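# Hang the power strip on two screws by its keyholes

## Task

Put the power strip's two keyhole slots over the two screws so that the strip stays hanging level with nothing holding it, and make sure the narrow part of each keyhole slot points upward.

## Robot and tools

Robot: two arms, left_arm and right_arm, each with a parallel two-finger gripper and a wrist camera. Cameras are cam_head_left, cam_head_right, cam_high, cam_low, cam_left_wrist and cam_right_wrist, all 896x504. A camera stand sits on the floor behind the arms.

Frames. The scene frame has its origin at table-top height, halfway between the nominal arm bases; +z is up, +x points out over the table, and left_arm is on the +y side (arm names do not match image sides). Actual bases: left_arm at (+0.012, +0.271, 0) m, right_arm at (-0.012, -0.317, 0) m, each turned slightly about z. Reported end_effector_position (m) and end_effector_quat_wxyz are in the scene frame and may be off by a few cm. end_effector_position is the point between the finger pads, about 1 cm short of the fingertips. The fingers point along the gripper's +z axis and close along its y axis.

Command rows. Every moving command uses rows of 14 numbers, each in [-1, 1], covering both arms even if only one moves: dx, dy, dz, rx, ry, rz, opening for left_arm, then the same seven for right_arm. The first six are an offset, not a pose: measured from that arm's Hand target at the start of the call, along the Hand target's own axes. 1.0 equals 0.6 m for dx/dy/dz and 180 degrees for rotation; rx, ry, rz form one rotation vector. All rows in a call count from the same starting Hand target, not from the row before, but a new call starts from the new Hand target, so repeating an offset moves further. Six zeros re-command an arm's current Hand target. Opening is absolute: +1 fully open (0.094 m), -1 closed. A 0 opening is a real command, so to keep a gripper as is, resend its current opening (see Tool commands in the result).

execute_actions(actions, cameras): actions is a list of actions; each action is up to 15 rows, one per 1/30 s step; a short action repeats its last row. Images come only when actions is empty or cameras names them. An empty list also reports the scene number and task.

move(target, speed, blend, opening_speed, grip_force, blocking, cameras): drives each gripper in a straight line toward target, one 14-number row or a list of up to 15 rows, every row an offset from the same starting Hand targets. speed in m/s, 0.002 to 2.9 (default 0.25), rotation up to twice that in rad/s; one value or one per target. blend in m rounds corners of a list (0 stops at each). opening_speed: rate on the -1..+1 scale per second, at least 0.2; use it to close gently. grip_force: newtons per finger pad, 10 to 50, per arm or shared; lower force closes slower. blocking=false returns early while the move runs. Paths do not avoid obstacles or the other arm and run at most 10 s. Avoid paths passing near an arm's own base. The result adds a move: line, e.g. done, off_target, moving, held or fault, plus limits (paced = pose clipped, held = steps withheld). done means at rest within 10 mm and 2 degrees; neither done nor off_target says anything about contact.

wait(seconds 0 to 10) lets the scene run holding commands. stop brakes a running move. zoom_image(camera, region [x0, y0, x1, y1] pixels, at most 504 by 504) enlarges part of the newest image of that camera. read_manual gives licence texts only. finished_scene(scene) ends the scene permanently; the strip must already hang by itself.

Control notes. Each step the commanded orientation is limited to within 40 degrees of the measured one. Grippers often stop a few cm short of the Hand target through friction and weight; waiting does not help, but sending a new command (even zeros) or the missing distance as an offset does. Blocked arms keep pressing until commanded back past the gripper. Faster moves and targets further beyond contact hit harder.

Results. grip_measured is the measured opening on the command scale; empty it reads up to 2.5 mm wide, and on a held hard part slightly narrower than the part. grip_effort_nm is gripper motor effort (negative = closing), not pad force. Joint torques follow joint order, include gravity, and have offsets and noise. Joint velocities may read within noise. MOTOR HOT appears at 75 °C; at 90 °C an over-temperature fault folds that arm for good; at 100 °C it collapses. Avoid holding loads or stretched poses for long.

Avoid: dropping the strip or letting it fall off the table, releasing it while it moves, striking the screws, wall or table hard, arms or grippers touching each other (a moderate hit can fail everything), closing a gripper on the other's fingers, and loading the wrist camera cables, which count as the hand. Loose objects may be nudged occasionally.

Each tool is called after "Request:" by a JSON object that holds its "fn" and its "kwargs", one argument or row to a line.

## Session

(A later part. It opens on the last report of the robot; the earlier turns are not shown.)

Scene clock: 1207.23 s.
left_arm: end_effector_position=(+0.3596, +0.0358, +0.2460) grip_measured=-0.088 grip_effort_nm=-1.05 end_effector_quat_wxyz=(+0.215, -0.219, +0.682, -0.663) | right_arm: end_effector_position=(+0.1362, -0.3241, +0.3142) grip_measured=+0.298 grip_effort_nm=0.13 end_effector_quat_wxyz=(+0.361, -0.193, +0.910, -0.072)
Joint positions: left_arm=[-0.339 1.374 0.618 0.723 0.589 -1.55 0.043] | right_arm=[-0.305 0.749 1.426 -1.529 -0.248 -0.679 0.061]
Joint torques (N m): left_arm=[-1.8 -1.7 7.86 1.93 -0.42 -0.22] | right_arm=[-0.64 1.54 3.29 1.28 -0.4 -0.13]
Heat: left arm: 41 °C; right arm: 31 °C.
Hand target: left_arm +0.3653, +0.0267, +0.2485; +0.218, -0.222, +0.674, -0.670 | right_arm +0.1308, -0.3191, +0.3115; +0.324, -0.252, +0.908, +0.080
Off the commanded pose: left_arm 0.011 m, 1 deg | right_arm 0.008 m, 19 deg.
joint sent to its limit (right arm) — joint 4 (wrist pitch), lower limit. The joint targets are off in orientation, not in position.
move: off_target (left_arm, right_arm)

Request:
{"fn": "move", "kwargs": {
  "target": [
    [0,0.006,0.002,-0.006,0,-0.003,-0.3,0,0,0,0,0,0,0.3]
  ],
  "speed": 0.03
}}

Request:
{"fn": "move", "kwargs": {
  "target": [
    [0,0.006,0.002,-0.005,0,-0.003,-0.3,0,0,0,0,0,0,0.3]
  ],
  "speed": 0.03
}}

Request:
{"fn": "move", "kwargs": {
  "target": [
    [0,0.006,0.002,0,0,0,-0.3,0,0,0,0,0,0,0.3]
  ],
  "speed": 0.03,
  "cameras": ["cam_head_left","cam_head_right","cam_low"]
}}

Request:
{"fn": "zoom_image", "kwargs": {
  "camera": "cam_head_left",
  "region": [360, 130, 480, 250]
}}

Request:
{"fn": "zoom_image", "kwargs": {
  "camera": "cam_head_right",
  "region": [360, 130, 480, 250]
}}

Scene clock: 1218.30 s.
left_arm: end_effector_position=(+0.3596, +0.0358, +0.2460) grip_measured=-0.088 grip_effort_nm=-1.05 end_effector_quat_wxyz=(+0.215, -0.219, +0.682, -0.663) | right_arm: end_effector_position=(+0.1362, -0.3241, +0.3142) grip_measured=+0.298 grip_effort_nm=0.13 end_effector_quat_wxyz=(+0.361, -0.193, +0.910, -0.072)
Joint positions: left_arm=[-0.339 1.374 0.618 0.723 0.589 -1.55 0.043] | right_arm=[-0.305 0.749 1.426 -1.529 -0.248 -0.679 0.061]
Joint torques (N m): left_arm=[-1.89 -1.59 8.35 1.64 -0.46 -0.22] | right_arm=[-0.68 1.5 3.28 1.26 -0.39 -0.12]
Heat: left arm: 41 °C; right arm: 31 °C.
Hand target: left_arm +0.3660, +0.0258, +0.2449; +0.213, -0.228, +0.679, -0.664 | right_arm +0.1308, -0.3191, +0.3115; +0.324, -0.252, +0.908, +0.080
Off the commanded pose: left_arm 0.012 m, 1 deg | right_arm 0.008 m, 19 deg.
joint sent to its limit (right arm) — joint 4 (wrist pitch), lower limit. The joint targets are off in orientation, not in position.
move: off_target (left_arm, right_arm)

Scene clock: 1219.30 s.
left_arm: end_effector_position=(+0.3596, +0.0358, +0.2460) grip_measured=-0.088 grip_effort_nm=-1.05 end_effector_quat_wxyz=(+0.215, -0.219, +0.682, -0.663) | right_arm: end_effector_position=(+0.1362, -0.3241, +0.3142) grip_measured=+0.298 grip_effort_nm=0.13 end_effector_quat_wxyz=(+0.361, -0.193, +0.910, -0.072)
Joint positions: left_arm=[-0.339 1.374 0.618 0.723 0.589 -1.55 0.043] | right_arm=[-0.305 0.749 1.426 -1.529 -0.248 -0.679 0.061]
Joint torques (N m): left_arm=[-2.09 -1.48 8.65 1.43 -0.47 -0.19] | right_arm=[-0.69 1.44 3.23 1.27 -0.4 -0.12]
Heat: left arm: 41 °C; right arm: 31 °C.
Hand target: left_arm +0.3666, +0.0249, +0.2413; +0.208, -0.232, +0.684, -0.660 | right_arm +0.1308, -0.3191, +0.3115; +0.324, -0.252, +0.908, +0.080
Off the commanded pose: left_arm 0.014 m, 2 deg | right_arm 0.008 m, 19 deg.
joint sent to its limit (right arm) — joint 4 (wrist pitch), lower limit. The joint targets are off in orientation, not in position.
move: off_target (left_arm, right_arm)

Scene clock: 1220.30 s.
left_arm: end_effector_position=(+0.3597, +0.0356, +0.2455) grip_measured=-0.088 grip_effort_nm=-1.05 end_effector_quat_wxyz=(+0.215, -0.219, +0.683, -0.663) | right_arm: end_effector_position=(+0.1362, -0.3241, +0.3142) grip_measured=+0.298 grip_effort_nm=0.13 end_effector_quat_wxyz=(+0.361, -0.193, +0.910, -0.072)
Joint positions: left_arm=[-0.339 1.375 0.618 0.724 0.59 -1.55 0.043] | right_arm=[-0.305 0.749 1.426 -1.529 -0.248 -0.679 0.061]
Joint torques (N m): left_arm=[-2.19 -0.81 8.03 1.61 -0.52 -0.19] | right_arm=[-0.75 1.43 3.23 1.29 -0.42 -0.12]
Heat: left arm: 41 °C; right arm: 31 °C.
Hand target: left_arm +0.3672, +0.0240, +0.2376; +0.208, -0.232, +0.684, -0.660 | right_arm +0.1308, -0.3191, +0.3115; +0.324, -0.252, +0.908, +0.080
Off the commanded pose: left_arm 0.016 m, 2 deg | right_arm 0.008 m, 19 deg.
joint sent to its limit (right arm) — joint 4 (wrist pitch), lower limit. The joint targets are off in orientation, not in position.
move: off_target (left_arm, right_arm)
Images, in order (width x height): cam_head_left 896x504, cam_head_right 896x504, cam_low 896x504.

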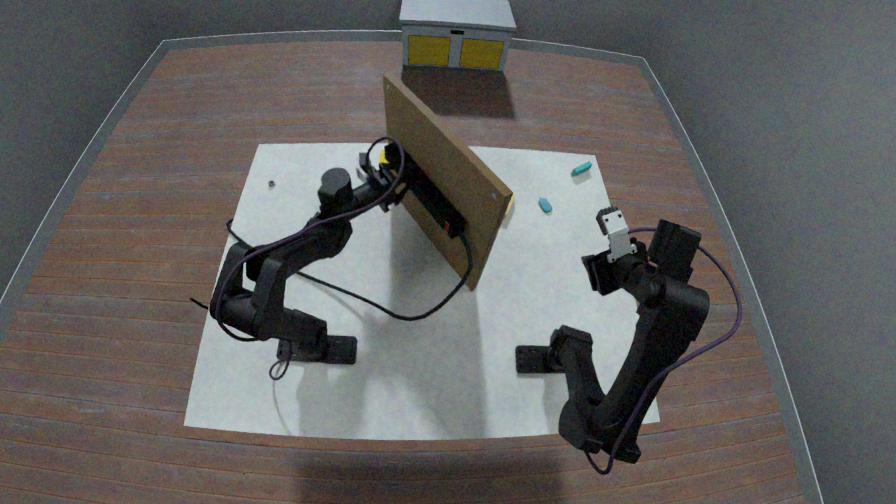

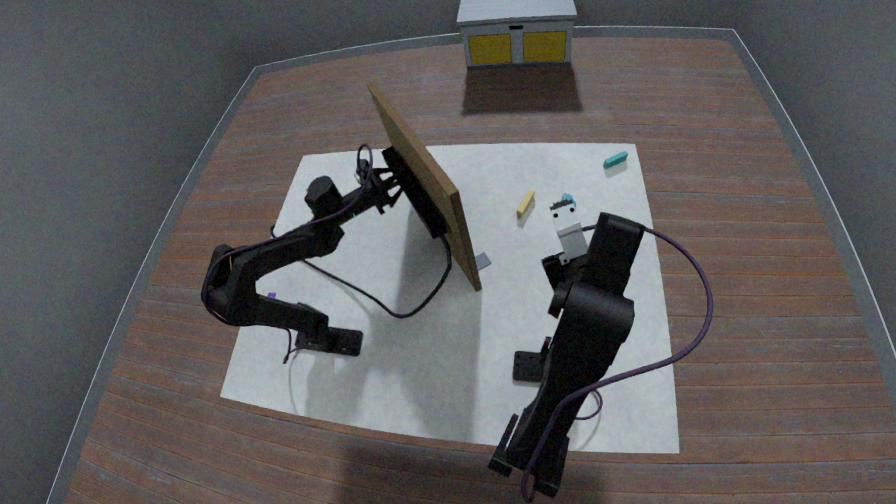

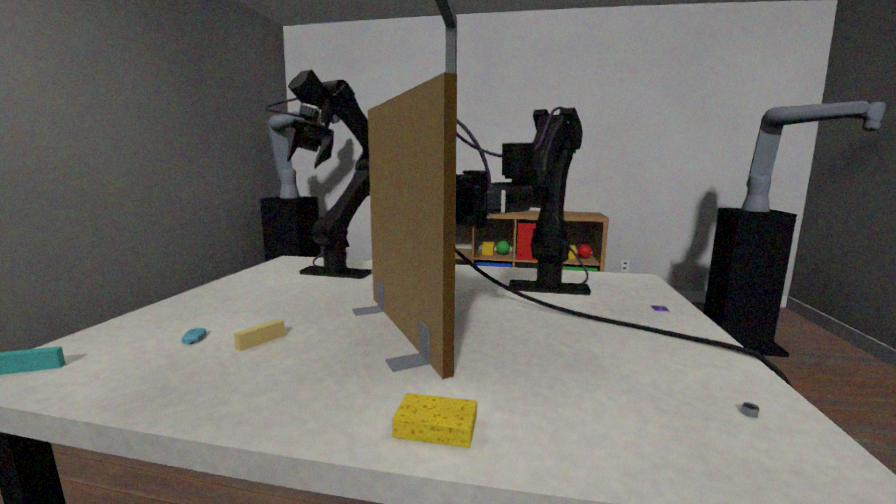

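Scaled by 4.200.

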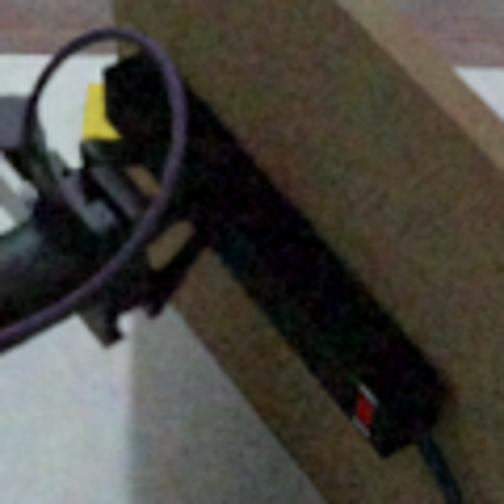

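Scaled by 4.200.

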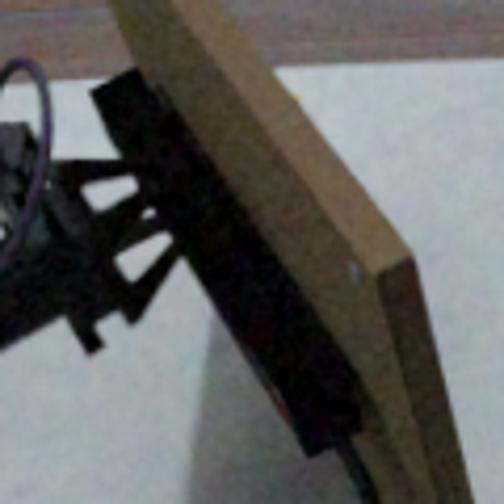

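Request:
{"fn": "move", "kwargs": {
  "target": [
    [0,0.007,-0.003,0,0,0,-0.3,0,0,0,0,0,0,0.3]
  ],
  "speed": 0.03
}}

Request:
{"fn": "move", "kwargs": {
  "target": [
    [0,0.007,0,-0.004,0,-0.003,-0.3,0,0,0,0,0,0,0.3]
  ],
  "speed": 0.03
}}

Request:
{"fn": "move", "kwargs": {
  "target": [
    [0,0.007,0,-0.004,0,-0.003,-0.3,0,0,0,0,0,0,0.3]
  ],
  "speed": 0.03
}}

Scene clock: 1233.23 s.
left_arm: end_effector_position=(+0.3598, +0.0355, +0.2452) grip_measured=-0.088 grip_effort_nm=-1.05 end_effector_quat_wxyz=(+0.219, -0.215, +0.679, -0.667) | right_arm: end_effector_position=(+0.1362, -0.3241, +0.3142) grip_measured=+0.298 grip_effort_nm=0.13 end_effector_quat_wxyz=(+0.361, -0.193, +0.910, -0.072)
Joint positions: left_arm=[-0.339 1.385 0.609 0.757 0.59 -1.55 0.043] | right_arm=[-0.305 0.749 1.426 -1.529 -0.248 -0.679 0.061]
Joint torques (N m): left_arm=[-2.03 -1.22 7.5 1.48 -0.47 -0.17] | right_arm=[-0.83 1.57 3.21 1.29 -0.39 -0.11]
Heat: left arm: 40 °C; right arm: 31 °C.
Hand target: left_arm +0.3659, +0.0255, +0.2335; +0.208, -0.232, +0.684, -0.660 | right_arm +0.1308, -0.3191, +0.3115; +0.324, -0.252, +0.908, +0.080
Off the commanded pose: left_arm 0.017 m, 3 deg | right_arm 0.008 m, 19 deg.
joint sent to its limit (right arm) — joint 4 (wrist pitch), lower limit. The joint targets are off in orientation, not in position.
move: off_target (left_arm, right_arm)

Scene clock: 1234.23 s.
left_arm: end_effector_position=(+0.3596, +0.0356, +0.2447) grip_measured=-0.088 grip_effort_nm=-1.05 end_effector_quat_wxyz=(+0.219, -0.215, +0.679, -0.666) | right_arm: end_effector_position=(+0.1362, -0.3241, +0.3142) grip_measured=+0.298 grip_effort_nm=0.13 end_effector_quat_wxyz=(+0.361, -0.193, +0.910, -0.072)
Joint positions: left_arm=[-0.339 1.385 0.607 0.758 0.59 -1.55 0.043] | right_arm=[-0.305 0.749 1.426 -1.529 -0.248 -0.679 0.061]
Joint torques (N m): left_arm=[-1.99 -1.14 7.27 1.35 -0.47 -0.21] | right_arm=[-0.73 1.57 3.19 1.29 -0.41 -0.12]
Heat: left arm: 40 °C; right arm: 31 °C.
Hand target: left_arm +0.3657, +0.0256, +0.2293; +0.203, -0.237, +0.687, -0.657 | right_arm +0.1308, -0.3191, +0.3115; +0.324, -0.252, +0.908, +0.080
Off the commanded pose: left_arm 0.019 m, 3 deg | right_arm 0.008 m, 19 deg.
joint sent to its limit (right arm) — joint 4 (wrist pitch), lower limit. The joint targets are off in orientation, not in position.
move: off_target (left_arm, right_arm)

Scene clock: 1235.23 s.
left_arm: end_effector_position=(+0.3596, +0.0356, +0.2447) grip_measured=-0.088 grip_effort_nm=-1.05 end_effector_quat_wxyz=(+0.219, -0.215, +0.679, -0.666) | right_arm: end_effector_position=(+0.1362, -0.3241, +0.3142) grip_measured=+0.298 grip_effort_nm=0.13 end_effector_quat_wxyz=(+0.361, -0.193, +0.910, -0.072)
Joint positions: left_arm=[-0.339 1.385 0.607 0.758 0.59 -1.55 0.043] | right_arm=[-0.305 0.749 1.426 -1.529 -0.248 -0.679 0.061]
Joint torques (N m): left_arm=[-1.94 -1.1 6.97 1.23 -0.44 -0.23] | right_arm=[-0.76 1.52 3.26 1.28 -0.43 -0.11]
Heat: left arm: 40 °C; right arm: 31 °C.
Hand target: left_arm +0.3655, +0.0257, +0.2251; +0.199, -0.241, +0.690, -0.653 | right_arm +0.1308, -0.3191, +0.3115; +0.324, -0.252, +0.908, +0.080
Off the commanded pose: left_arm 0.023 m, 4 deg | right_arm 0.008 m, 19 deg.
joint sent to its limit (right arm) — joint 4 (wrist pitch), lower limit. The joint targets are off in orientation, not in position.
move: off_target (left_arm, right_arm)

Request:
{"fn": "move", "kwargs": {
  "target": [
    [0,-0.041,-0.032,0.013,0,0.0095,-0.3,0,0,0,0,0,0,0.3]
  ],
  "speed": 0.05
}}

Scene clock: 1244.20 s.
left_arm: end_effector_position=(+0.3599, +0.0374, +0.2368) grip_measured=-0.088 grip_effort_nm=-1.05 end_effector_quat_wxyz=(+0.209, -0.227, +0.687, -0.657) | right_arm: end_effector_position=(+0.1362, -0.3241, +0.3142) grip_measured=+0.298 grip_effort_nm=0.13 end_effector_quat_wxyz=(+0.361, -0.193, +0.910, -0.072)
Joint positions: left_arm=[-0.334 1.382 0.607 0.717 0.591 -1.55 0.043] | right_arm=[-0.305 0.749 1.426 -1.529 -0.248 -0.679 0.061]
Joint torques (N m): left_arm=[0.51 -7.53 6.9 1.3 0.02 -0.18] | right_arm=[-0.72 1.55 3.32 1.28 -0.39 -0.13]
Heat: left arm: 40 °C; right arm: 31 °C.
Hand target: left_arm +0.3560, +0.0404, +0.2510; +0.213, -0.227, +0.680, -0.664 | right_arm +0.1308, -0.3191, +0.3115; +0.324, -0.252, +0.908, +0.080
Off the commanded pose: left_arm 0.015 m, 1 deg | right_arm 0.008 m, 19 deg.
joint sent to its limit (right arm) — joint 4 (wrist pitch), lower limit. The joint targets are off in orientation, not in position.
move: off_target (left_arm, right_arm)

Request:
{"fn": "move", "kwargs": {
  "target": [
    [0,0,0.025,0,0,0,-0.3,0,0,0,0,0,0,0.3]
  ],
  "speed": 0.04
}}

Scene clock: 1249.57 s.
left_arm: end_effector_position=(+0.3601, +0.0373, +0.2367) grip_measured=-0.088 grip_effort_nm=-1.05 end_effector_quat_wxyz=(+0.210, -0.228, +0.687, -0.657) | right_arm: end_effector_position=(+0.1362, -0.3241, +0.3142) grip_measured=+0.298 grip_effort_nm=0.13 end_effector_quat_wxyz=(+0.361, -0.193, +0.910, -0.072)
Joint positions: left_arm=[-0.336 1.382 0.607 0.716 0.587 -1.55 0.043] | right_arm=[-0.305 0.749 1.426 -1.529 -0.248 -0.679 0.061]
Joint torques (N m): left_arm=[-1.62 -3.6 10.03 1.43 -0.32 -0.2] | right_arm=[-0.76 1.54 3.25 1.27 -0.39 -0.09]
Heat: left arm: 40 °C; right arm: 31 °C.
Hand target: left_arm +0.3648, +0.0283, +0.2505; +0.213, -0.227, +0.680, -0.664 | right_arm +0.1308, -0.3191, +0.3115; +0.324, -0.252, +0.908, +0.080
Off the commanded pose: left_arm 0.017 m, 1 deg | right_arm 0.008 m, 19 deg.
joint sent to its limit (right arm) — joint 4 (wrist pitch), lower limit. The joint targets are off in orientation, not in position.
move: off_target (left_arm, right_arm)

Request:
{"fn": "move", "kwargs": {
  "target": [
    [0,-0.007,0,0,0,0,-0.3,0,0,0,0,0,0,0.3]
  ],
  "speed": 0.03
}}

Request:
{"fn": "move", "kwargs": {
  "target": [
    [0,-0.007,0,0,0,0,-0.3,0,0,0,0,0,0,0.3]
  ],
  "speed": 0.03
}}

Request:
{"fn": "move", "kwargs": {
  "target": [
    [0,-0.007,0,0,0,0,-0.3,0,0,0,0,0,0,0.3]
  ],
  "speed": 0.03
}}

Scene clock: 1255.07 s.
left_arm: end_effector_position=(+0.3601, +0.0373, +0.2365) grip_measured=-0.088 grip_effort_nm=-1.05 end_effector_quat_wxyz=(+0.210, -0.228, +0.687, -0.657) | right_arm: end_effector_position=(+0.1362, -0.3241, +0.3142) grip_measured=+0.298 grip_effort_nm=0.13 end_effector_quat_wxyz=(+0.361, -0.193, +0.910, -0.072)
Joint positions: left_arm=[-0.336 1.382 0.607 0.715 0.587 -1.55 0.043] | right_arm=[-0.305 0.749 1.426 -1.529 -0.248 -0.679 0.061]
Joint torques (N m): left_arm=[-1.62 -4.31 10.84 1.23 -0.32 -0.21] | right_arm=[-0.7 1.61 3.33 1.26 -0.4 -0.12]
Heat: left arm: 41 °C; right arm: 31 °C.
Hand target: left_arm +0.3650, +0.0283, +0.2547; +0.213, -0.227, +0.680, -0.664 | right_arm +0.1308, -0.3191, +0.3115; +0.324, -0.252, +0.908, +0.080
Off the commanded pose: left_arm 0.021 m, 1 deg | right_arm 0.008 m, 19 deg.
joint sent to its limit (right arm) — joint 4 (wrist pitch), lower limit. The joint targets are off in orientation, not in position.
move: off_target (left_arm, right_arm)

Scene clock: 1256.07 s.
left_arm: end_effector_position=(+0.3601, +0.0373, +0.2357) grip_measured=-0.088 grip_effort_nm=-1.05 end_effector_quat_wxyz=(+0.209, -0.229, +0.688, -0.656) | right_arm: end_effector_position=(+0.1362, -0.3241, +0.3142) grip_measured=+0.298 grip_effort_nm=0.13 end_effector_quat_wxyz=(+0.361, -0.193, +0.910, -0.072)
Joint positions: left_arm=[-0.336 1.382 0.607 0.712 0.587 -1.549 0.043] | right_arm=[-0.305 0.749 1.426 -1.529 -0.248 -0.679 0.061]
Joint torques (N m): left_arm=[-1.55 -4.98 11.67 1.09 -0.31 -0.21] | right_arm=[-0.72 1.46 3.14 1.26 -0.4 -0.12]
Heat: left arm: 41 °C; right arm: 31 °C.
Hand target: left_arm +0.3651, +0.0282, +0.2590; +0.214, -0.227, +0.680, -0.664 | right_arm +0.1308, -0.3191, +0.3115; +0.324, -0.252, +0.908, +0.080
Off the commanded pose: left_arm 0.025 m, 1 deg | right_arm 0.008 m, 19 deg.
joint sent to its limit (right arm) — joint 4 (wrist pitch), lower limit. The joint targets are off in orientation, not in position.
move: off_target (left_arm, right_arm)

Scene clock: 1257.07 s.
left_arm: end_effector_position=(+0.3601, +0.0373, +0.2358) grip_measured=-0.088 grip_effort_nm=-1.05 end_effector_quat_wxyz=(+0.208, -0.230, +0.691, -0.653) | right_arm: end_effector_position=(+0.1362, -0.3241, +0.3142) grip_measured=+0.298 grip_effort_nm=0.13 end_effector_quat_wxyz=(+0.361, -0.193, +0.910, -0.072)
Joint positions: left_arm=[-0.336 1.377 0.613 0.692 0.587 -1.545 0.043] | right_arm=[-0.305 0.749 1.426 -1.529 -0.248 -0.679 0.061]
Joint torques (N m): left_arm=[-1.55 -5.33 12.1 1.12 -0.29 -0.25] | right_arm=[-0.7 1.43 3.17 1.25 -0.42 -0.11]
Heat: left arm: 41 °C; right arm: 31 °C.
Hand target: left_arm +0.3652, +0.0281, +0.2632; +0.214, -0.227, +0.680, -0.664 | right_arm +0.1308, -0.3191, +0.3115; +0.324, -0.252, +0.908, +0.080
Off the commanded pose: left_arm 0.029 m, 2 deg | right_arm 0.008 m, 19 deg.
joint sent to its limit (right arm) — joint 4 (wrist pitch), lower limit. The joint targets are off in orientation, not in position.
move: off_target (left_arm, right_arm)

Continue raising.

Request:
{"fn": "move", "kwargs": {
  "target": [
    [0,-0.007,0,0,0,0,-0.3,0,0,0,0,0,0,0.3]
  ],
  "speed": 0.03
}}

Request:
{"fn": "move", "kwargs": {
  "target": [
    [0,-0.007,0,0.005,0,0.003,-0.3,0,0,0,0,0,0,0.3]
  ],
  "speed": 0.03
}}

Request:
{"fn": "move", "kwargs": {
  "target": [
    [0,-0.005,0,0.003,0,0.002,-0.3,0,0,0,0,0,0,0.3]
  ],
  "speed": 0.03
}}

Scene clock: 1261.53 s.
left_arm: end_effector_position=(+0.3600, +0.0373, +0.2366) grip_measured=-0.088 grip_effort_nm=-1.05 end_effector_quat_wxyz=(+0.206, -0.231, +0.694, -0.650) | right_arm: end_effector_position=(+0.1362, -0.3241, +0.3142) grip_measured=+0.298 grip_effort_nm=0.13 end_effector_quat_wxyz=(+0.361, -0.193, +0.910, -0.072)
Joint positions: left_arm=[-0.336 1.369 0.623 0.664 0.587 -1.539 0.043] | right_arm=[-0.305 0.749 1.426 -1.529 -0.248 -0.679 0.061]
Joint torques (N m): left_arm=[-1.46 -5.39 12.42 1.2 -0.29 -0.34] | right_arm=[-0.83 1.46 3.36 1.26 -0.41 -0.13]
Heat: left arm: 41 °C; right arm: 31 °C.
Hand target: left_arm +0.3653, +0.0281, +0.2673; +0.213, -0.227, +0.680, -0.664 | right_arm +0.1308, -0.3191, +0.3115; +0.324, -0.252, +0.908, +0.080
Off the commanded pose: left_arm 0.033 m, 2 deg | right_arm 0.008 m, 19 deg.
joint sent to its limit (right arm) — joint 4 (wrist pitch), lower limit. The joint targets are off in orientation, not in position.
move: off_target (left_arm, right_arm)

Scene clock: 1262.53 s.
left_arm: end_effector_position=(+0.3598, +0.0374, +0.2372) grip_measured=-0.088 grip_effort_nm=-1.05 end_effector_quat_wxyz=(+0.207, -0.231, +0.693, -0.651) | right_arm: end_effector_position=(+0.1362, -0.3241, +0.3142) grip_measured=+0.298 grip_effort_nm=0.13 end_effector_quat_wxyz=(+0.361, -0.193, +0.910, -0.072)
Joint positions: left_arm=[-0.336 1.368 0.623 0.664 0.587 -1.539 0.043] | right_arm=[-0.305 0.749 1.426 -1.529 -0.248 -0.679 0.061]
Joint torques (N m): left_arm=[-1.47 -5.56 12.41 1.34 -0.27 -0.35] | right_arm=[-0.81 1.5 3.28 1.28 -0.39 -0.12]
Heat: left arm: 42 °C; right arm: 31 °C.
Hand target: left_arm +0.3654, +0.0280, +0.2716; +0.218, -0.222, +0.675, -0.668 | right_arm +0.1308, -0.3191, +0.3115; +0.324, -0.252, +0.908, +0.080
Off the commanded pose: left_arm 0.036 m, 3 deg | right_arm 0.008 m, 19 deg.
joint sent to its limit (right arm) — joint 4 (wrist pitch), lower limit. The joint targets are off in orientation, not in position.
move: off_target (left_arm, right_arm)

Scene clock: 1263.53 s.
left_arm: end_effector_position=(+0.3598, +0.0374, +0.2372) grip_measured=-0.088 grip_effort_nm=-1.05 end_effector_quat_wxyz=(+0.207, -0.231, +0.693, -0.651) | right_arm: end_effector_position=(+0.1362, -0.3241, +0.3142) grip_measured=+0.298 grip_effort_nm=0.13 end_effector_quat_wxyz=(+0.361, -0.193, +0.910, -0.072)
Joint positions: left_arm=[-0.336 1.368 0.623 0.664 0.587 -1.539 0.043] | right_arm=[-0.305 0.749 1.426 -1.529 -0.248 -0.679 0.061]
Joint torques (N m): left_arm=[-1.55 -5.7 12.49 1.41 -0.27 -0.34] | right_arm=[-0.81 1.44 3.29 1.26 -0.4 -0.13]
Heat: left arm: 42 °C; right arm: 31 °C.
Hand target: left_arm +0.3654, +0.0280, +0.2746; +0.221, -0.219, +0.673, -0.671 | right_arm +0.1308, -0.3191, +0.3115; +0.324, -0.252, +0.908, +0.080
Off the commanded pose: left_arm 0.039 m, 4 deg | right_arm 0.008 m, 19 deg.
joint sent to its limit (right arm) — joint 4 (wrist pitch), lower limit. The joint targets are off in orientation, not in position.
move: off_target (left_arm, right_arm)

Request:
{"fn": "move", "kwargs": {
  "target": [
    [0,-0.006,0,0.004,0,0.003,-0.3,0,0,0,0,0,0,0.3]
  ],
  "speed": 0.03,
  "cameras": ["cam_head_left","cam_head_right","cam_low"]
}}

Request:
{"fn": "zoom_image", "kwargs": {
  "camera": "cam_head_left",
  "region": [360, 130, 480, 250]
}}

Request:
{"fn": "zoom_image", "kwargs": {
  "camera": "cam_head_right",
  "region": [360, 130, 480, 250]
}}

Request:
{"fn": "zoom_image", "kwargs": {
  "camera": "cam_low",
  "region": [430, 130, 530, 230]
}}

Scene clock: 1269.47 s.
left_arm: end_effector_position=(+0.3598, +0.0374, +0.2372) grip_measured=-0.088 grip_effort_nm=-1.05 end_effector_quat_wxyz=(+0.207, -0.230, +0.693, -0.651) | right_arm: end_effector_position=(+0.1362, -0.3241, +0.3142) grip_measured=+0.298 grip_effort_nm=0.13 end_effector_quat_wxyz=(+0.361, -0.193, +0.910, -0.072)
Joint positions: left_arm=[-0.336 1.368 0.623 0.664 0.587 -1.538 0.043] | right_arm=[-0.305 0.749 1.426 -1.529 -0.248 -0.679 0.061]
Joint torques (N m): left_arm=[-1.47 -5.83 12.48 1.53 -0.27 -0.34] | right_arm=[-0.9 1.4 3.23 1.26 -0.39 -0.12]
Heat: left arm: 43 °C; right arm: 31 °C.
Hand target: left_arm +0.3654, +0.0280, +0.2782; +0.226, -0.214, +0.670, -0.674 | right_arm +0.1308, -0.3191, +0.3115; +0.324, -0.252, +0.908, +0.080
Off the commanded pose: left_arm 0.042 m, 5 deg | right_arm 0.008 m, 19 deg.
joint sent to its limit (right arm) — joint 4 (wrist pitch), lower limit. The joint targets are off in orientation, not in position.
move: off_target (left_arm, right_arm)
Images, in order (width x height): cam_head_left 896x504, cam_head_right 896x504, cam_low 896x504.

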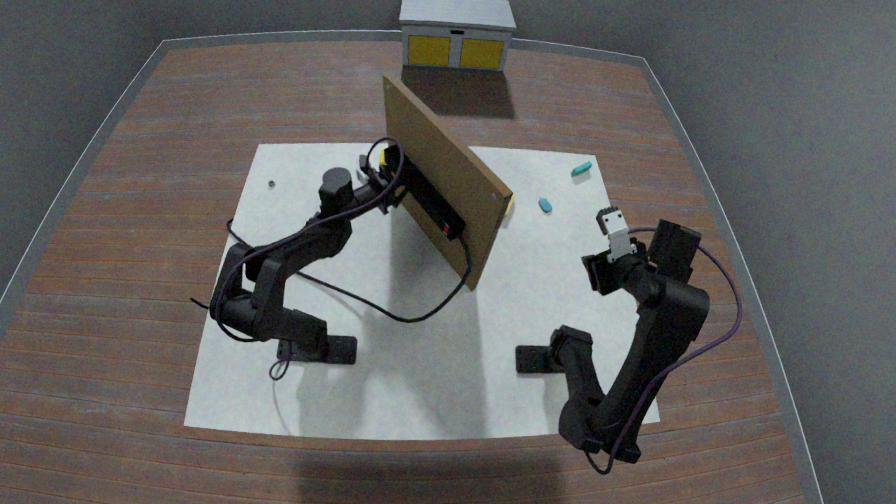

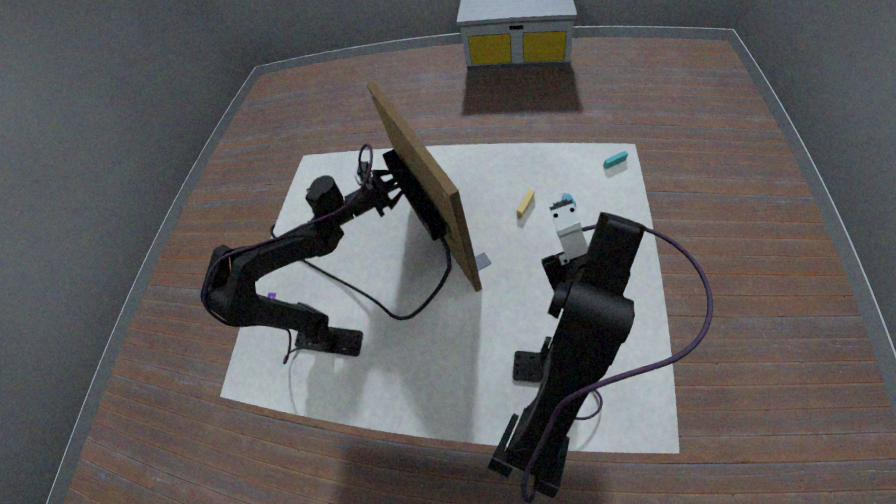

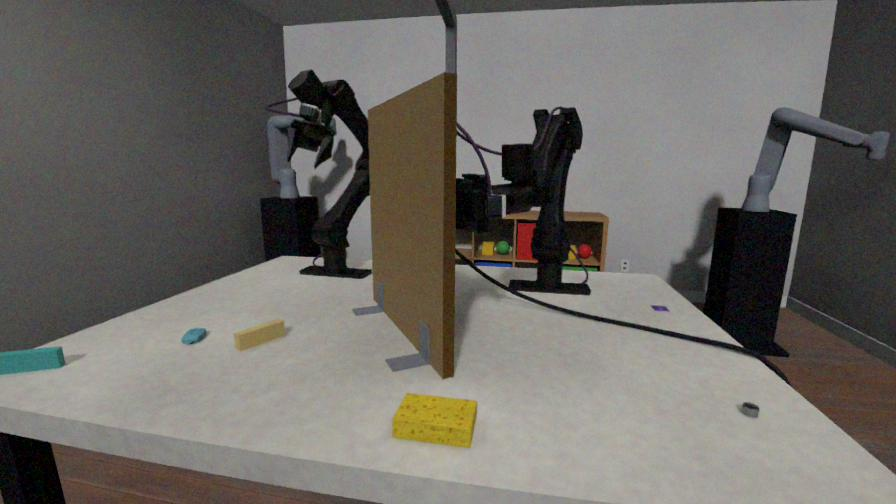

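Scaled by 4.200.

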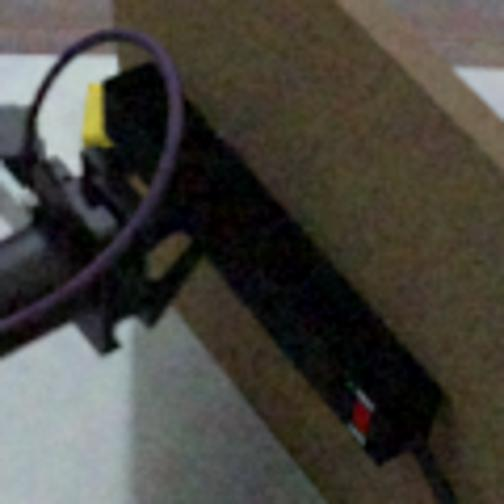

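Scaled by 4.200.

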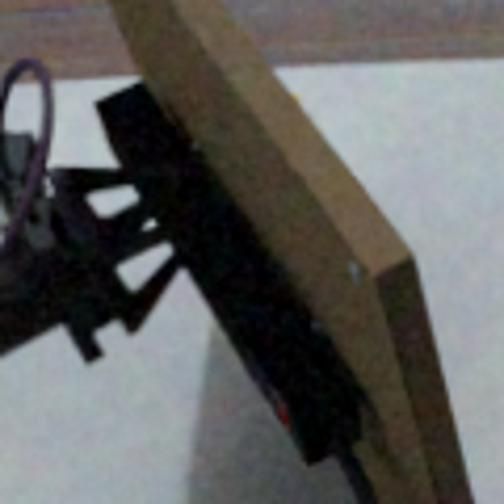

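Scaled by 5.040.

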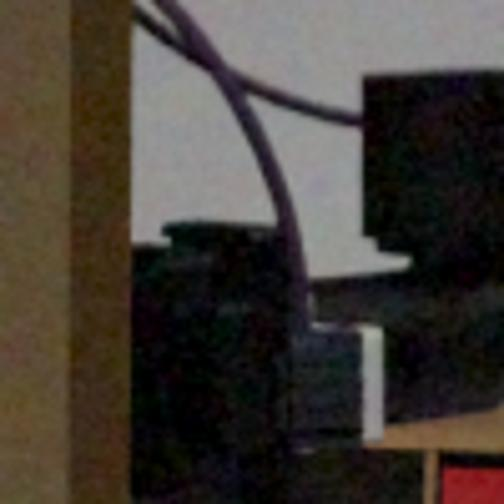

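Request:
{"fn": "move", "kwargs": {
  "target": [
    [0,0,-0.009,0,0,0,-0.3,0,0,0,0,0,0,0.3]
  ],
  "speed": 0.03
}}

Scene clock: 1288.97 s.
left_arm: end_effector_position=(+0.3598, +0.0374, +0.2372) grip_measured=-0.088 grip_effort_nm=-1.05 end_effector_quat_wxyz=(+0.207, -0.230, +0.693, -0.651) | right_arm: end_effector_position=(+0.1362, -0.3241, +0.3142) grip_measured=+0.298 grip_effort_nm=0.13 end_effector_quat_wxyz=(+0.361, -0.193, +0.910, -0.072)
Joint positions: left_arm=[-0.336 1.368 0.623 0.664 0.587 -1.538 0.043] | right_arm=[-0.305 0.749 1.426 -1.529 -0.248 -0.679 0.061]
Joint torques (N m): left_arm=[-0.68 -6.94 11.45 1.52 -0.15 -0.33] | right_arm=[-0.77 1.51 3.1 1.26 -0.4 -0.13]
Heat: left arm: 46 °C; right arm: 31 °C.
Hand target: left_arm +0.3622, +0.0323, +0.2781; +0.226, -0.214, +0.670, -0.674 | right_arm +0.1308, -0.3191, +0.3115; +0.324, -0.252, +0.908, +0.080
Off the commanded pose: left_arm 0.041 m, 5 deg | right_arm 0.008 m, 19 deg.
joint sent to its limit (right arm) — joint 4 (wrist pitch), lower limit. The joint targets are off in orientation, not in position.
move: off_target (left_arm, right_arm)

Request:
{"fn": "move", "kwargs": {
  "target": [
    [0.002,-0.012,0,0.004,0,0.003,-0.3,0,0,0,0,0,0,0.3]
  ],
  "speed": 0.03
}}

Request:
{"fn": "move", "kwargs": {
  "target": [
    [0,-0.006,0,0.004,0,0.003,-0.3,0,0,0,0,0,0,0.3]
  ],
  "speed": 0.03
}}

Scene clock: 1296.53 s.
left_arm: end_effector_position=(+0.3597, +0.0369, +0.2406) grip_measured=-0.088 grip_effort_nm=-1.05 end_effector_quat_wxyz=(+0.209, -0.228, +0.692, -0.652) | right_arm: end_effector_position=(+0.1362, -0.3241, +0.3142) grip_measured=+0.298 grip_effort_nm=0.13 end_effector_quat_wxyz=(+0.361, -0.193, +0.910, -0.072)
Joint positions: left_arm=[-0.337 1.363 0.627 0.662 0.586 -1.538 0.043] | right_arm=[-0.305 0.749 1.426 -1.529 -0.248 -0.679 0.061]
Joint torques (N m): left_arm=[-0.96 -7.46 11.79 1.49 -0.18 -0.31] | right_arm=[-0.66 1.54 3.29 1.27 -0.39 -0.13]
Heat: left arm: 46 °C; right arm: 31 °C.
Hand target: left_arm +0.3611, +0.0316, +0.2853; +0.231, -0.210, +0.667, -0.677 | right_arm +0.1308, -0.3191, +0.3115; +0.324, -0.252, +0.908, +0.080
Off the commanded pose: left_arm 0.045 m, 5 deg | right_arm 0.008 m, 19 deg.
joint sent to its limit (right arm) — joint 4 (wrist pitch), lower limit. The joint targets are off in orientation, not in position.
move: off_target (left_arm, right_arm)

Scene clock: 1297.53 s.
left_arm: end_effector_position=(+0.3600, +0.0373, +0.2450) grip_measured=-0.088 grip_effort_nm=-1.05 end_effector_quat_wxyz=(+0.213, -0.226, +0.689, -0.654) | right_arm: end_effector_position=(+0.1362, -0.3241, +0.3142) grip_measured=+0.298 grip_effort_nm=0.13 end_effector_quat_wxyz=(+0.361, -0.193, +0.910, -0.072)
Joint positions: left_arm=[-0.337 1.357 0.632 0.662 0.583 -1.538 0.043] | right_arm=[-0.305 0.749 1.426 -1.529 -0.248 -0.679 0.061]
Joint torques (N m): left_arm=[-0.96 -7.02 11.45 1.62 -0.16 -0.32] | right_arm=[-0.76 1.51 3.25 1.27 -0.39 -0.11]
Heat: left arm: 46 °C; right arm: 31 °C.
Hand target: left_arm +0.3610, +0.0316, +0.2889; +0.235, -0.205, +0.663, -0.680 | right_arm +0.1308, -0.3191, +0.3115; +0.324, -0.252, +0.908, +0.080
Off the commanded pose: left_arm 0.044 m, 5 deg | right_arm 0.008 m, 19 deg.
joint sent to its limit (right arm) — joint 4 (wrist pitch), lower limit. The joint targets are off in orientation, not in position.
move: off_target (left_arm, right_arm)

Request:
{"fn": "move", "kwargs": {
  "target": [
    [0.006,0.006,0.002,-0.004,0.006,-0.003,-0.3,0,0,0,0,0,0,0.3]
  ],
  "speed": 0.03
}}

Request:
{"fn": "move", "kwargs": {
  "target": [
    [0,0.008,0,-0.004,0,-0.003,-0.3,0,0,0,0,0,0,0.3]
  ],
  "speed": 0.03
}}

Request:
{"fn": "move", "kwargs": {
  "target": [
    [0,0.008,0,-0.004,0,-0.003,-0.3,0,0,0,0,0,0,0.3]
  ],
  "speed": 0.03
}}

Scene clock: 1319.00 s.
left_arm: end_effector_position=(+0.3600, +0.0373, +0.2450) grip_measured=-0.088 grip_effort_nm=-1.05 end_effector_quat_wxyz=(+0.213, -0.226, +0.689, -0.654) | right_arm: end_effector_position=(+0.1362, -0.3241, +0.3142) grip_measured=+0.298 grip_effort_nm=0.13 end_effector_quat_wxyz=(+0.361, -0.193, +0.910, -0.072)
Joint positions: left_arm=[-0.337 1.357 0.632 0.662 0.583 -1.538 0.043] | right_arm=[-0.305 0.749 1.426 -1.529 -0.248 -0.679 0.061]
Joint torques (N m): left_arm=[-1.18 -6.63 11.67 1.49 0.02 -0.3] | right_arm=[-0.68 1.62 3.26 1.26 -0.41 -0.14]
Heat: left arm: 45 °C; right arm: 32 °C.
Hand target: left_arm +0.3590, +0.0285, +0.2852; +0.224, -0.203, +0.669, -0.679 | right_arm +0.1308, -0.3191, +0.3115; +0.324, -0.252, +0.908, +0.080
Off the commanded pose: left_arm 0.041 m, 5 deg | right_arm 0.008 m, 19 deg.
joint sent to its limit (right arm) — joint 4 (wrist pitch), lower limit. The joint targets are off in orientation, not in position.
move: off_target (left_arm, right_arm)

Scene clock: 1320.00 s.
left_arm: end_effector_position=(+0.3596, +0.0367, +0.2450) grip_measured=-0.088 grip_effort_nm=-1.05 end_effector_quat_wxyz=(+0.212, -0.226, +0.690, -0.654) | right_arm: end_effector_position=(+0.1362, -0.3241, +0.3142) grip_measured=+0.298 grip_effort_nm=0.13 end_effector_quat_wxyz=(+0.361, -0.193, +0.910, -0.072)
Joint positions: left_arm=[-0.339 1.357 0.632 0.662 0.583 -1.538 0.043] | right_arm=[-0.305 0.749 1.426 -1.529 -0.248 -0.679 0.061]
Joint torques (N m): left_arm=[-1.09 -6.28 11.49 1.4 0.01 -0.3] | right_arm=[-0.79 1.54 3.22 1.27 -0.42 -0.11]
Heat: left arm: 45 °C; right arm: 32 °C.
Hand target: left_arm +0.3591, +0.0285, +0.2804; +0.220, -0.208, +0.672, -0.676 | right_arm +0.1308, -0.3191, +0.3115; +0.324, -0.252, +0.908, +0.080
Off the commanded pose: left_arm 0.036 m, 4 deg | right_arm 0.008 m, 19 deg.
joint sent to its limit (right arm) — joint 4 (wrist pitch), lower limit. The joint targets are off in orientation, not in position.
move: off_target (left_arm, right_arm)

Scene clock: 1321.00 s.
left_arm: end_effector_position=(+0.3596, +0.0367, +0.2448) grip_measured=-0.088 grip_effort_nm=-1.05 end_effector_quat_wxyz=(+0.212, -0.226, +0.690, -0.654) | right_arm: end_effector_position=(+0.1362, -0.3241, +0.3142) grip_measured=+0.298 grip_effort_nm=0.13 end_effector_quat_wxyz=(+0.361, -0.193, +0.910, -0.072)
Joint positions: left_arm=[-0.339 1.357 0.632 0.661 0.583 -1.538 0.043] | right_arm=[-0.305 0.749 1.426 -1.529 -0.248 -0.679 0.061]
Joint torques (N m): left_arm=[-1.1 -5.87 11.22 1.33 0.03 -0.32] | right_arm=[-0.87 1.48 3.33 1.25 -0.42 -0.11]
Heat: left arm: 45 °C; right arm: 32 °C.
Hand target: left_arm +0.3592, +0.0285, +0.2756; +0.215, -0.212, +0.675, -0.673 | right_arm +0.1308, -0.3191, +0.3115; +0.324, -0.252, +0.908, +0.080
Off the commanded pose: left_arm 0.032 m, 3 deg | right_arm 0.008 m, 19 deg.
joint sent to its limit (right arm) — joint 4 (wrist pitch), lower limit. The joint targets are off in orientation, not in position.
move: off_target (left_arm, right_arm)

Request:
{"fn": "move", "kwargs": {
  "target": [
    [0.008,0.006,0,0,0,0,-0.3,0,0,0,0,0,0,0.3]
  ],
  "speed": 0.03
}}

Request:
{"fn": "move", "kwargs": {
  "target": [
    [0,0.008,0,0,0,0,-0.3,0,0,0,0,0,0,0.3]
  ],
  "speed": 0.03
}}

Request:
{"fn": "move", "kwargs": {
  "target": [
    [0,0.008,0,-0.003,0,-0.002,-0.3,0,0,0,0,0,0,0.3]
  ],
  "speed": 0.03
}}

Scene clock: 1325.23 s.
left_arm: end_effector_position=(+0.3594, +0.0363, +0.2448) grip_measured=-0.088 grip_effort_nm=-1.05 end_effector_quat_wxyz=(+0.212, -0.226, +0.690, -0.654) | right_arm: end_effector_position=(+0.1362, -0.3241, +0.3142) grip_measured=+0.298 grip_effort_nm=0.13 end_effector_quat_wxyz=(+0.361, -0.193, +0.910, -0.072)
Joint positions: left_arm=[-0.34 1.357 0.632 0.661 0.582 -1.538 0.043] | right_arm=[-0.305 0.749 1.426 -1.529 -0.248 -0.679 0.061]
Joint torques (N m): left_arm=[-2.13 -6.08 9.78 1.48 -0.17 -0.34] | right_arm=[-0.73 1.61 3.28 1.28 -0.4 -0.09]
Heat: left arm: 45 °C; right arm: 32 °C.
Hand target: left_arm +0.3553, +0.0257, +0.2720; +0.215, -0.212, +0.675, -0.673 | right_arm +0.1308, -0.3191, +0.3115; +0.324, -0.252, +0.908, +0.080
Off the commanded pose: left_arm 0.030 m, 3 deg | right_arm 0.008 m, 19 deg.
joint sent to its limit (right arm) — joint 4 (wrist pitch), lower limit. The joint targets are off in orientation, not in position.
move: off_target (left_arm, right_arm)

Scene clock: 1326.23 s.
left_arm: end_effector_position=(+0.3594, +0.0363, +0.2448) grip_measured=-0.088 grip_effort_nm=-1.05 end_effector_quat_wxyz=(+0.212, -0.226, +0.690, -0.654) | right_arm: end_effector_position=(+0.1362, -0.3241, +0.3142) grip_measured=+0.298 grip_effort_nm=0.13 end_effector_quat_wxyz=(+0.361, -0.193, +0.910, -0.072)
Joint positions: left_arm=[-0.34 1.357 0.632 0.661 0.582 -1.538 0.043] | right_arm=[-0.305 0.749 1.426 -1.529 -0.248 -0.679 0.061]
Joint torques (N m): left_arm=[-2.1 -5.39 8.8 1.73 -0.16 -0.32] | right_arm=[-0.7 1.52 3.32 1.26 -0.4 -0.13]
Heat: left arm: 45 °C; right arm: 32 °C.
Hand target: left_arm +0.3553, +0.0257, +0.2672; +0.215, -0.212, +0.675, -0.673 | right_arm +0.1308, -0.3191, +0.3115; +0.324, -0.252, +0.908, +0.080
Off the commanded pose: left_arm 0.025 m, 3 deg | right_arm 0.008 m, 19 deg.
joint sent to its limit (right arm) — joint 4 (wrist pitch), lower limit. The joint targets are off in orientation, not in position.
move: off_target (left_arm, right_arm)

Scene clock: 1327.23 s.
left_arm: end_effector_position=(+0.3595, +0.0364, +0.2448) grip_measured=-0.088 grip_effort_nm=-1.05 end_effector_quat_wxyz=(+0.212, -0.226, +0.690, -0.654) | right_arm: end_effector_position=(+0.1362, -0.3241, +0.3142) grip_measured=+0.298 grip_effort_nm=0.13 end_effector_quat_wxyz=(+0.361, -0.193, +0.910, -0.072)
Joint positions: left_arm=[-0.34 1.357 0.632 0.661 0.581 -1.538 0.043] | right_arm=[-0.305 0.749 1.426 -1.529 -0.248 -0.679 0.061]
Joint torques (N m): left_arm=[-2.15 -4.89 8.28 1.72 -0.15 -0.31] | right_arm=[-0.64 1.58 3.15 1.27 -0.42 -0.12]
Heat: left arm: 45 °C; right arm: 32 °C.
Hand target: left_arm +0.3553, +0.0258, +0.2624; +0.212, -0.216, +0.678, -0.670 | right_arm +0.1308, -0.3191, +0.3115; +0.324, -0.252, +0.908, +0.080
Off the commanded pose: left_arm 0.021 m, 3 deg | right_arm 0.008 m, 19 deg.
joint sent to its limit (right arm) — joint 4 (wrist pitch), lower limit. The joint targets are off in orientation, not in position.
move: off_target (left_arm, right_arm)

Request:
{"fn": "move", "kwargs": {
  "target": [
    [0,0,-0.02,0,0,0,-0.3,0,0,0,0,0,0,0.3]
  ],
  "speed": 0.03
}}

Scene clock: 1330.57 s.
left_arm: end_effector_position=(+0.3575, +0.0372, +0.2437) grip_measured=-0.088 grip_effort_nm=-1.05 end_effector_quat_wxyz=(+0.212, -0.226, +0.690, -0.654) | right_arm: end_effector_position=(+0.1362, -0.3241, +0.3142) grip_measured=+0.298 grip_effort_nm=0.13 end_effector_quat_wxyz=(+0.361, -0.193, +0.910, -0.072)
Joint positions: left_arm=[-0.34 1.349 0.623 0.661 0.581 -1.538 0.043] | right_arm=[-0.305 0.749 1.426 -1.529 -0.248 -0.679 0.061]
Joint torques (N m): left_arm=[-0.14 -7.43 6.67 1.59 0.12 -0.32] | right_arm=[-0.79 1.54 3.18 1.26 -0.4 -0.13]
Heat: left arm: 44 °C; right arm: 32 °C.
Hand target: left_arm +0.3484, +0.0356, +0.2625; +0.212, -0.216, +0.678, -0.670 | right_arm +0.1308, -0.3191, +0.3115; +0.324, -0.252, +0.908, +0.080
Off the commanded pose: left_arm 0.021 m, 3 deg | right_arm 0.008 m, 19 deg.
joint sent to its limit (right arm) — joint 4 (wrist pitch), lower limit. The joint targets are off in orientation, not in position.
move: off_target (left_arm, right_arm)

Request:
{"fn": "move", "kwargs": {
  "target": [
    [0.002,0.005,0.014,0,0,0,-0.3,0,0,0,0,0,0,0.3]
  ],
  "speed": 0.03
}}

Request:
{"fn": "move", "kwargs": {
  "target": [
    [0,0.006,0,0,0,0,-0.3,0,0,0,0,0,0,0.3]
  ],
  "speed": 0.03
}}

Request:
{"fn": "move", "kwargs": {
  "target": [
    [0,0.006,0,0,0,0,-0.3,0,0,0,0,0,0,0.3]
  ],
  "speed": 0.03
}}

Scene clock: 1336.00 s.
left_arm: end_effector_position=(+0.3546, +0.0330, +0.2437) grip_measured=-0.088 grip_effort_nm=-1.05 end_effector_quat_wxyz=(+0.208, -0.222, +0.691, -0.655) | right_arm: end_effector_position=(+0.1362, -0.3241, +0.3142) grip_measured=+0.298 grip_effort_nm=0.13 end_effector_quat_wxyz=(+0.361, -0.193, +0.910, -0.072)
Joint positions: left_arm=[-0.353 1.349 0.623 0.661 0.581 -1.538 0.043] | right_arm=[-0.305 0.749 1.426 -1.529 -0.248 -0.679 0.061]
Joint torques (N m): left_arm=[-1.01 -4.96 7.43 1.83 -0.1 -0.33] | right_arm=[-0.77 1.47 3.51 1.26 -0.39 -0.1]
Heat: left arm: 44 °C; right arm: 32 °C.
Hand target: left_arm +0.3522, +0.0280, +0.2594; +0.212, -0.215, +0.678, -0.670 | right_arm +0.1308, -0.3191, +0.3115; +0.324, -0.252, +0.908, +0.080
Off the commanded pose: left_arm 0.017 m, 3 deg | right_arm 0.008 m, 19 deg.
joint sent to its limit (right arm) — joint 4 (wrist pitch), lower limit. The joint targets are off in orientation, not in position.
move: off_target (left_arm, right_arm)

Scene clock: 1337.00 s.
left_arm: end_effector_position=(+0.3546, +0.0330, +0.2437) grip_measured=-0.088 grip_effort_nm=-1.05 end_effector_quat_wxyz=(+0.208, -0.222, +0.691, -0.655) | right_arm: end_effector_position=(+0.1362, -0.3241, +0.3142) grip_measured=+0.298 grip_effort_nm=0.13 end_effector_quat_wxyz=(+0.361, -0.193, +0.910, -0.072)
Joint positions: left_arm=[-0.353 1.349 0.623 0.661 0.581 -1.538 0.043] | right_arm=[-0.305 0.749 1.426 -1.529 -0.248 -0.679 0.061]
Joint torques (N m): left_arm=[-1.06 -4.34 6.8 2 -0.11 -0.31] | right_arm=[-0.69 1.57 3.26 1.26 -0.41 -0.11]
Heat: left arm: 44 °C; right arm: 32 °C.
Hand target: left_arm +0.3522, +0.0281, +0.2558; +0.212, -0.215, +0.678, -0.670 | right_arm +0.1308, -0.3191, +0.3115; +0.324, -0.252, +0.908, +0.080
Off the commanded pose: left_arm 0.013 m, 3 deg | right_arm 0.008 m, 19 deg.
joint sent to its limit (right arm) — joint 4 (wrist pitch), lower limit. The joint targets are off in orientation, not in position.
move: off_target (left_arm, right_arm)

Scene clock: 1338.00 s.
left_arm: end_effector_position=(+0.3528, +0.0324, +0.2396) grip_measured=-0.088 grip_effort_nm=-1.05 end_effector_quat_wxyz=(+0.205, -0.224, +0.694, -0.653) | right_arm: end_effector_position=(+0.1362, -0.3241, +0.3142) grip_measured=+0.298 grip_effort_nm=0.13 end_effector_quat_wxyz=(+0.361, -0.193, +0.910, -0.072)
Joint positions: left_arm=[-0.356 1.349 0.613 0.661 0.58 -1.538 0.043] | right_arm=[-0.305 0.749 1.426 -1.529 -0.248 -0.679 0.061]
Joint torques (N m): left_arm=[-0.8 -3.85 6.74 2.2 -0.1 -0.32] | right_arm=[-0.85 1.46 3.3 1.24 -0.41 -0.12]
Heat: left arm: 44 °C; right arm: 32 °C.
Hand target: left_arm +0.3522, +0.0281, +0.2522; +0.212, -0.216, +0.678, -0.670 | right_arm +0.1308, -0.3191, +0.3115; +0.324, -0.252, +0.908, +0.080
Off the commanded pose: left_arm 0.013 m, 3 deg | right_arm 0.008 m, 19 deg.
joint sent to its limit (right arm) — joint 4 (wrist pitch), lower limit. The joint targets are off in orientation, not in position.
move: off_target (left_arm, right_arm)

Request:
{"fn": "move", "kwargs": {
  "target": [
    [-0.02,-0.035,-0.012,0,0,0,-0.3,0,0,0,0,0,0,0.3]
  ],
  "speed": 0.04
}}

Scene clock: 1355.63 s.
left_arm: end_effector_position=(+0.3577, +0.0431, +0.2354) grip_measured=-0.088 grip_effort_nm=-1.05 end_effector_quat_wxyz=(+0.203, -0.234, +0.696, -0.648) | right_arm: end_effector_position=(+0.1362, -0.3241, +0.3142) grip_measured=+0.298 grip_effort_nm=0.13 end_effector_quat_wxyz=(+0.361, -0.193, +0.910, -0.072)
Joint positions: left_arm=[-0.317 1.349 0.613 0.641 0.606 -1.538 0.043] | right_arm=[-0.305 0.749 1.426 -1.529 -0.248 -0.679 0.061]
Joint torques (N m): left_arm=[0.44 -7.04 11.36 1.35 0.19 -0.31] | right_arm=[-0.79 1.63 3.23 1.29 -0.4 -0.11]
Heat: left arm: 42 °C; right arm: 32 °C.
Hand target: left_arm +0.3580, +0.0407, +0.2733; +0.212, -0.216, +0.678, -0.670 | right_arm +0.1308, -0.3191, +0.3115; +0.324, -0.252, +0.908, +0.080
Off the commanded pose: left_arm 0.038 m, 4 deg | right_arm 0.008 m, 19 deg.
joint sent to its limit (right arm) — joint 4 (wrist pitch), lower limit. The joint targets are off in orientation, not in position.
move: off_target (left_arm, right_arm)

Request:
{"fn": "move", "kwargs": {
  "target": [
    [0.01,-0.008,0.004,0.010,0,0.0075,-0.3,0,0,0,0,0,0,0.3]
  ],
  "speed": 0.04
}}

Scene clock: 1366.10 s.
left_arm: end_effector_position=(+0.3555, +0.0399, +0.2354) grip_measured=-0.088 grip_effort_nm=-1.05 end_effector_quat_wxyz=(+0.200, -0.231, +0.697, -0.649) | right_arm: end_effector_position=(+0.1362, -0.3241, +0.3142) grip_measured=+0.298 grip_effort_nm=0.13 end_effector_quat_wxyz=(+0.361, -0.193, +0.910, -0.072)
Joint positions: left_arm=[-0.327 1.349 0.613 0.641 0.606 -1.538 0.043] | right_arm=[-0.305 0.749 1.426 -1.529 -0.248 -0.679 0.061]
Joint torques (N m): left_arm=[-0.73 -7.16 10.07 1.9 -0.03 -0.29] | right_arm=[-0.79 1.58 3.23 1.26 -0.42 -0.11]
Heat: left arm: 42 °C; right arm: 32 °C.
Hand target: left_arm +0.3545, +0.0352, +0.2781; +0.223, -0.204, +0.670, -0.678 | right_arm +0.1308, -0.3191, +0.3115; +0.324, -0.252, +0.908, +0.080
Off the commanded pose: left_arm 0.043 m, 6 deg | right_arm 0.008 m, 19 deg.
joint sent to its limit (right arm) — joint 4 (wrist pitch), lower limit. The joint targets are off in orientation, not in position.
move: off_target (left_arm, right_arm)

Request:
{"fn": "move", "kwargs": {
  "target": [
    [0.001,-0.004,0,0.009,0,0.0065,-0.3,0,0,0,0,0,0,0.3]
  ],
  "speed": 0.04
}}

Scene clock: 1369.83 s.
left_arm: end_effector_position=(+0.3556, +0.0398, +0.2364) grip_measured=-0.088 grip_effort_nm=-1.05 end_effector_quat_wxyz=(+0.201, -0.230, +0.696, -0.650) | right_arm: end_effector_position=(+0.1362, -0.3241, +0.3142) grip_measured=+0.298 grip_effort_nm=0.13 end_effector_quat_wxyz=(+0.361, -0.193, +0.910, -0.072)
Joint positions: left_arm=[-0.327 1.349 0.613 0.646 0.606 -1.538 0.043] | right_arm=[-0.305 0.749 1.426 -1.529 -0.248 -0.679 0.061]
Joint torques (N m): left_arm=[-0.84 -6.6 8.77 2.46 -0.03 -0.25] | right_arm=[-0.8 1.59 3.21 1.27 -0.41 -0.11]
Heat: left arm: 42 °C; right arm: 32 °C.
Hand target: left_arm +0.3539, +0.0349, +0.2804; +0.233, -0.194, +0.662, -0.685 | right_arm +0.1308, -0.3191, +0.3115; +0.324, -0.252, +0.908, +0.080
Off the commanded pose: left_arm 0.044 m, 8 deg | right_arm 0.008 m, 19 deg.
joint sent to its limit (right arm) — joint 4 (wrist pitch), lower limit. The joint targets are off in orientation, not in position.
move: off_target (left_arm, right_arm)

Request:
{"fn": "move", "kwargs": {
  "target": [
    [0,-0.003,0,0.006,0,0.0045,-0.3,0,0,0,0,0,0,0.3]
  ],
  "speed": 0.04
}}

Scene clock: 1372.47 s.
left_arm: end_effector_position=(+0.3562, +0.0396, +0.2446) grip_measured=-0.088 grip_effort_nm=-1.05 end_effector_quat_wxyz=(+0.212, -0.219, +0.688, -0.658) | right_arm: end_effector_position=(+0.1362, -0.3241, +0.3142) grip_measured=+0.298 grip_effort_nm=0.13 end_effector_quat_wxyz=(+0.361, -0.193, +0.910, -0.072)
Joint positions: left_arm=[-0.327 1.349 0.613 0.683 0.606 -1.538 0.043] | right_arm=[-0.305 0.749 1.426 -1.529 -0.248 -0.679 0.061]
Joint torques (N m): left_arm=[-0.9 -5.87 8.24 2.42 -0.05 -0.25] | right_arm=[-0.68 1.62 3.22 1.23 -0.41 -0.14]
Heat: left arm: 42 °C; right arm: 32 °C.
Hand target: left_arm +0.3538, +0.0349, +0.2822; +0.240, -0.187, +0.657, -0.690 | right_arm +0.1308, -0.3191, +0.3115; +0.324, -0.252, +0.908, +0.080
Off the commanded pose: left_arm 0.038 m, 7 deg | right_arm 0.008 m, 19 deg.
joint sent to its limit (right arm) — joint 4 (wrist pitch), lower limit. The joint targets are off in orientation, not in position.
move: off_target (left_arm, right_arm)

Request:
{"fn": "move", "kwargs": {
  "target": [
    [0.007,0,0.016,0,0,0,-0.3,0,0,0,0,0,0,0.3]
  ],
  "speed": 0.04
}}

Scene clock: 1378.03 s.
left_arm: end_effector_position=(+0.3526, +0.0322, +0.2446) grip_measured=-0.088 grip_effort_nm=-1.05 end_effector_quat_wxyz=(+0.209, -0.216, +0.689, -0.659) | right_arm: end_effector_position=(+0.1362, -0.3241, +0.3142) grip_measured=+0.298 grip_effort_nm=0.13 end_effector_quat_wxyz=(+0.361, -0.193, +0.910, -0.072)
Joint positions: left_arm=[-0.354 1.349 0.613 0.683 0.586 -1.538 0.043] | right_arm=[-0.305 0.749 1.426 -1.529 -0.248 -0.679 0.061]
Joint torques (N m): left_arm=[-1.18 -4.42 9.62 2.44 -0.21 -0.2] | right_arm=[-0.85 1.51 3.38 1.3 -0.41 -0.11]
Heat: left arm: 42 °C; right arm: 32 °C.
Hand target: left_arm +0.3559, +0.0247, +0.2826; +0.240, -0.187, +0.657, -0.690 | right_arm +0.1308, -0.3191, +0.3115; +0.324, -0.252, +0.908, +0.080
Off the commanded pose: left_arm 0.039 m, 7 deg | right_arm 0.008 m, 19 deg.
joint sent to its limit (right arm) — joint 4 (wrist pitch), lower limit. The joint targets are off in orientation, not in position.
move: off_target (left_arm, right_arm)

Request:
{"fn": "move", "kwargs": {
  "target": [
    [-0.012,0,0,0,0,0,-0.3,0,0,0,0,0,0,0.3]
  ],
  "speed": 0.03
}}

Request:
{"fn": "move", "kwargs": {
  "target": [
    [-0.006,0,0,0,0,0,-0.3,0,0,0,0,0,0,0.3]
  ],
  "speed": 0.03
}}

Scene clock: 1383.47 s.
left_arm: end_effector_position=(+0.3525, +0.0322, +0.2447) grip_measured=-0.088 grip_effort_nm=-1.05 end_effector_quat_wxyz=(+0.209, -0.215, +0.689, -0.660) | right_arm: end_effector_position=(+0.1362, -0.3241, +0.3142) grip_measured=+0.298 grip_effort_nm=0.13 end_effector_quat_wxyz=(+0.361, -0.193, +0.910, -0.072)
Joint positions: left_arm=[-0.353 1.351 0.613 0.686 0.591 -1.538 0.043] | right_arm=[-0.305 0.749 1.426 -1.529 -0.248 -0.679 0.061]
Joint torques (N m): left_arm=[0.38 -3.54 10.66 2.45 0 -0.21] | right_arm=[-0.77 1.55 3.28 1.26 -0.37 -0.14]
Heat: left arm: 42 °C; right arm: 32 °C.
Hand target: left_arm +0.3618, +0.0288, +0.2831; +0.240, -0.187, +0.657, -0.690 | right_arm +0.1308, -0.3191, +0.3115; +0.324, -0.252, +0.908, +0.080
Off the commanded pose: left_arm 0.040 m, 7 deg | right_arm 0.008 m, 19 deg.
joint sent to its limit (right arm) — joint 4 (wrist pitch), lower limit. The joint targets are off in orientation, not in position.
move: off_target (left_arm, right_arm)

Scene clock: 1384.47 s.
left_arm: end_effector_position=(+0.3556, +0.0339, +0.2400) grip_measured=-0.088 grip_effort_nm=-1.05 end_effector_quat_wxyz=(+0.207, -0.220, +0.691, -0.657) | right_arm: end_effector_position=(+0.1362, -0.3241, +0.3142) grip_measured=+0.298 grip_effort_nm=0.13 end_effector_quat_wxyz=(+0.361, -0.193, +0.910, -0.072)
Joint positions: left_arm=[-0.345 1.365 0.613 0.689 0.593 -1.538 0.043] | right_arm=[-0.305 0.749 1.426 -1.529 -0.248 -0.679 0.061]
Joint torques (N m): left_arm=[0.64 -4.08 11.14 2.42 0.11 -0.22] | right_arm=[-0.8 1.35 3.22 1.25 -0.38 -0.12]
Heat: left arm: 42 °C; right arm: 32 °C.
Hand target: left_arm +0.3647, +0.0309, +0.2833; +0.240, -0.187, +0.657, -0.690 | right_arm +0.1308, -0.3191, +0.3115; +0.324, -0.252, +0.908, +0.080
Off the commanded pose: left_arm 0.044 m, 8 deg | right_arm 0.008 m, 19 deg.
joint sent to its limit (right arm) — joint 4 (wrist pitch), lower limit. The joint targets are off in orientation, not in position.
move: off_target (left_arm, right_arm)

Request:
{"fn": "move", "kwargs": {
  "target": [
    [-0.004,-0.003,0.003,0,0,0,-0.3,0,0,0,0,0,0,0.3]
  ],
  "speed": 0.03
}}

Request:
{"fn": "move", "kwargs": {
  "target": [
    [-0.003,-0.004,0.002,0,0,0,-0.3,0,0,0,0,0,0,0.3]
  ],
  "speed": 0.03
}}

Scene clock: 1389.90 s.
left_arm: end_effector_position=(+0.3557, +0.0345, +0.2408) grip_measured=-0.088 grip_effort_nm=-1.05 end_effector_quat_wxyz=(+0.205, -0.217, +0.691, -0.658) | right_arm: end_effector_position=(+0.1362, -0.3241, +0.3142) grip_measured=+0.298 grip_effort_nm=0.13 end_effector_quat_wxyz=(+0.361, -0.193, +0.910, -0.072)
Joint positions: left_arm=[-0.339 1.366 0.616 0.689 0.606 -1.538 0.043] | right_arm=[-0.305 0.749 1.426 -1.529 -0.248 -0.679 0.061]
Joint torques (N m): left_arm=[0.5 -3.85 11.84 2.35 -0.02 -0.23] | right_arm=[-0.76 1.58 3.19 1.26 -0.41 -0.11]
Heat: left arm: 43 °C; right arm: 32 °C.
Hand target: left_arm +0.3676, +0.0309, +0.2853; +0.240, -0.187, +0.657, -0.690 | right_arm +0.1308, -0.3191, +0.3115; +0.324, -0.252, +0.908, +0.080
Off the commanded pose: left_arm 0.046 m, 7 deg | right_arm 0.008 m, 19 deg.
joint sent to its limit (right arm) — joint 4 (wrist pitch), lower limit. The joint targets are off in orientation, not in position.
move: off_target (left_arm, right_arm)

Scene clock: 1390.90 s.
left_arm: end_effector_position=(+0.3558, +0.0344, +0.2410) grip_measured=-0.088 grip_effort_nm=-1.05 end_effector_quat_wxyz=(+0.203, -0.215, +0.692, -0.659) | right_arm: end_effector_position=(+0.1362, -0.3241, +0.3142) grip_measured=+0.298 grip_effort_nm=0.13 end_effector_quat_wxyz=(+0.361, -0.193, +0.910, -0.072)
Joint positions: left_arm=[-0.336 1.369 0.62 0.689 0.615 -1.538 0.043] | right_arm=[-0.305 0.749 1.426 -1.529 -0.248 -0.679 0.061]
Joint torques (N m): left_arm=[0.49 -3.99 12.55 2.27 -0.08 -0.28] | right_arm=[-0.87 1.33 3.28 1.26 -0.4 -0.1]
Heat: left arm: 43 °C; right arm: 32 °C.
Hand target: left_arm +0.3695, +0.0310, +0.2879; +0.240, -0.187, +0.657, -0.690 | right_arm +0.1308, -0.3191, +0.3115; +0.324, -0.252, +0.908, +0.080
Off the commanded pose: left_arm 0.049 m, 8 deg | right_arm 0.008 m, 19 deg.
joint sent to its limit (right arm) — joint 4 (wrist pitch), lower limit. The joint targets are off in orientation, not in position.
move: off_target (left_arm, right_arm)


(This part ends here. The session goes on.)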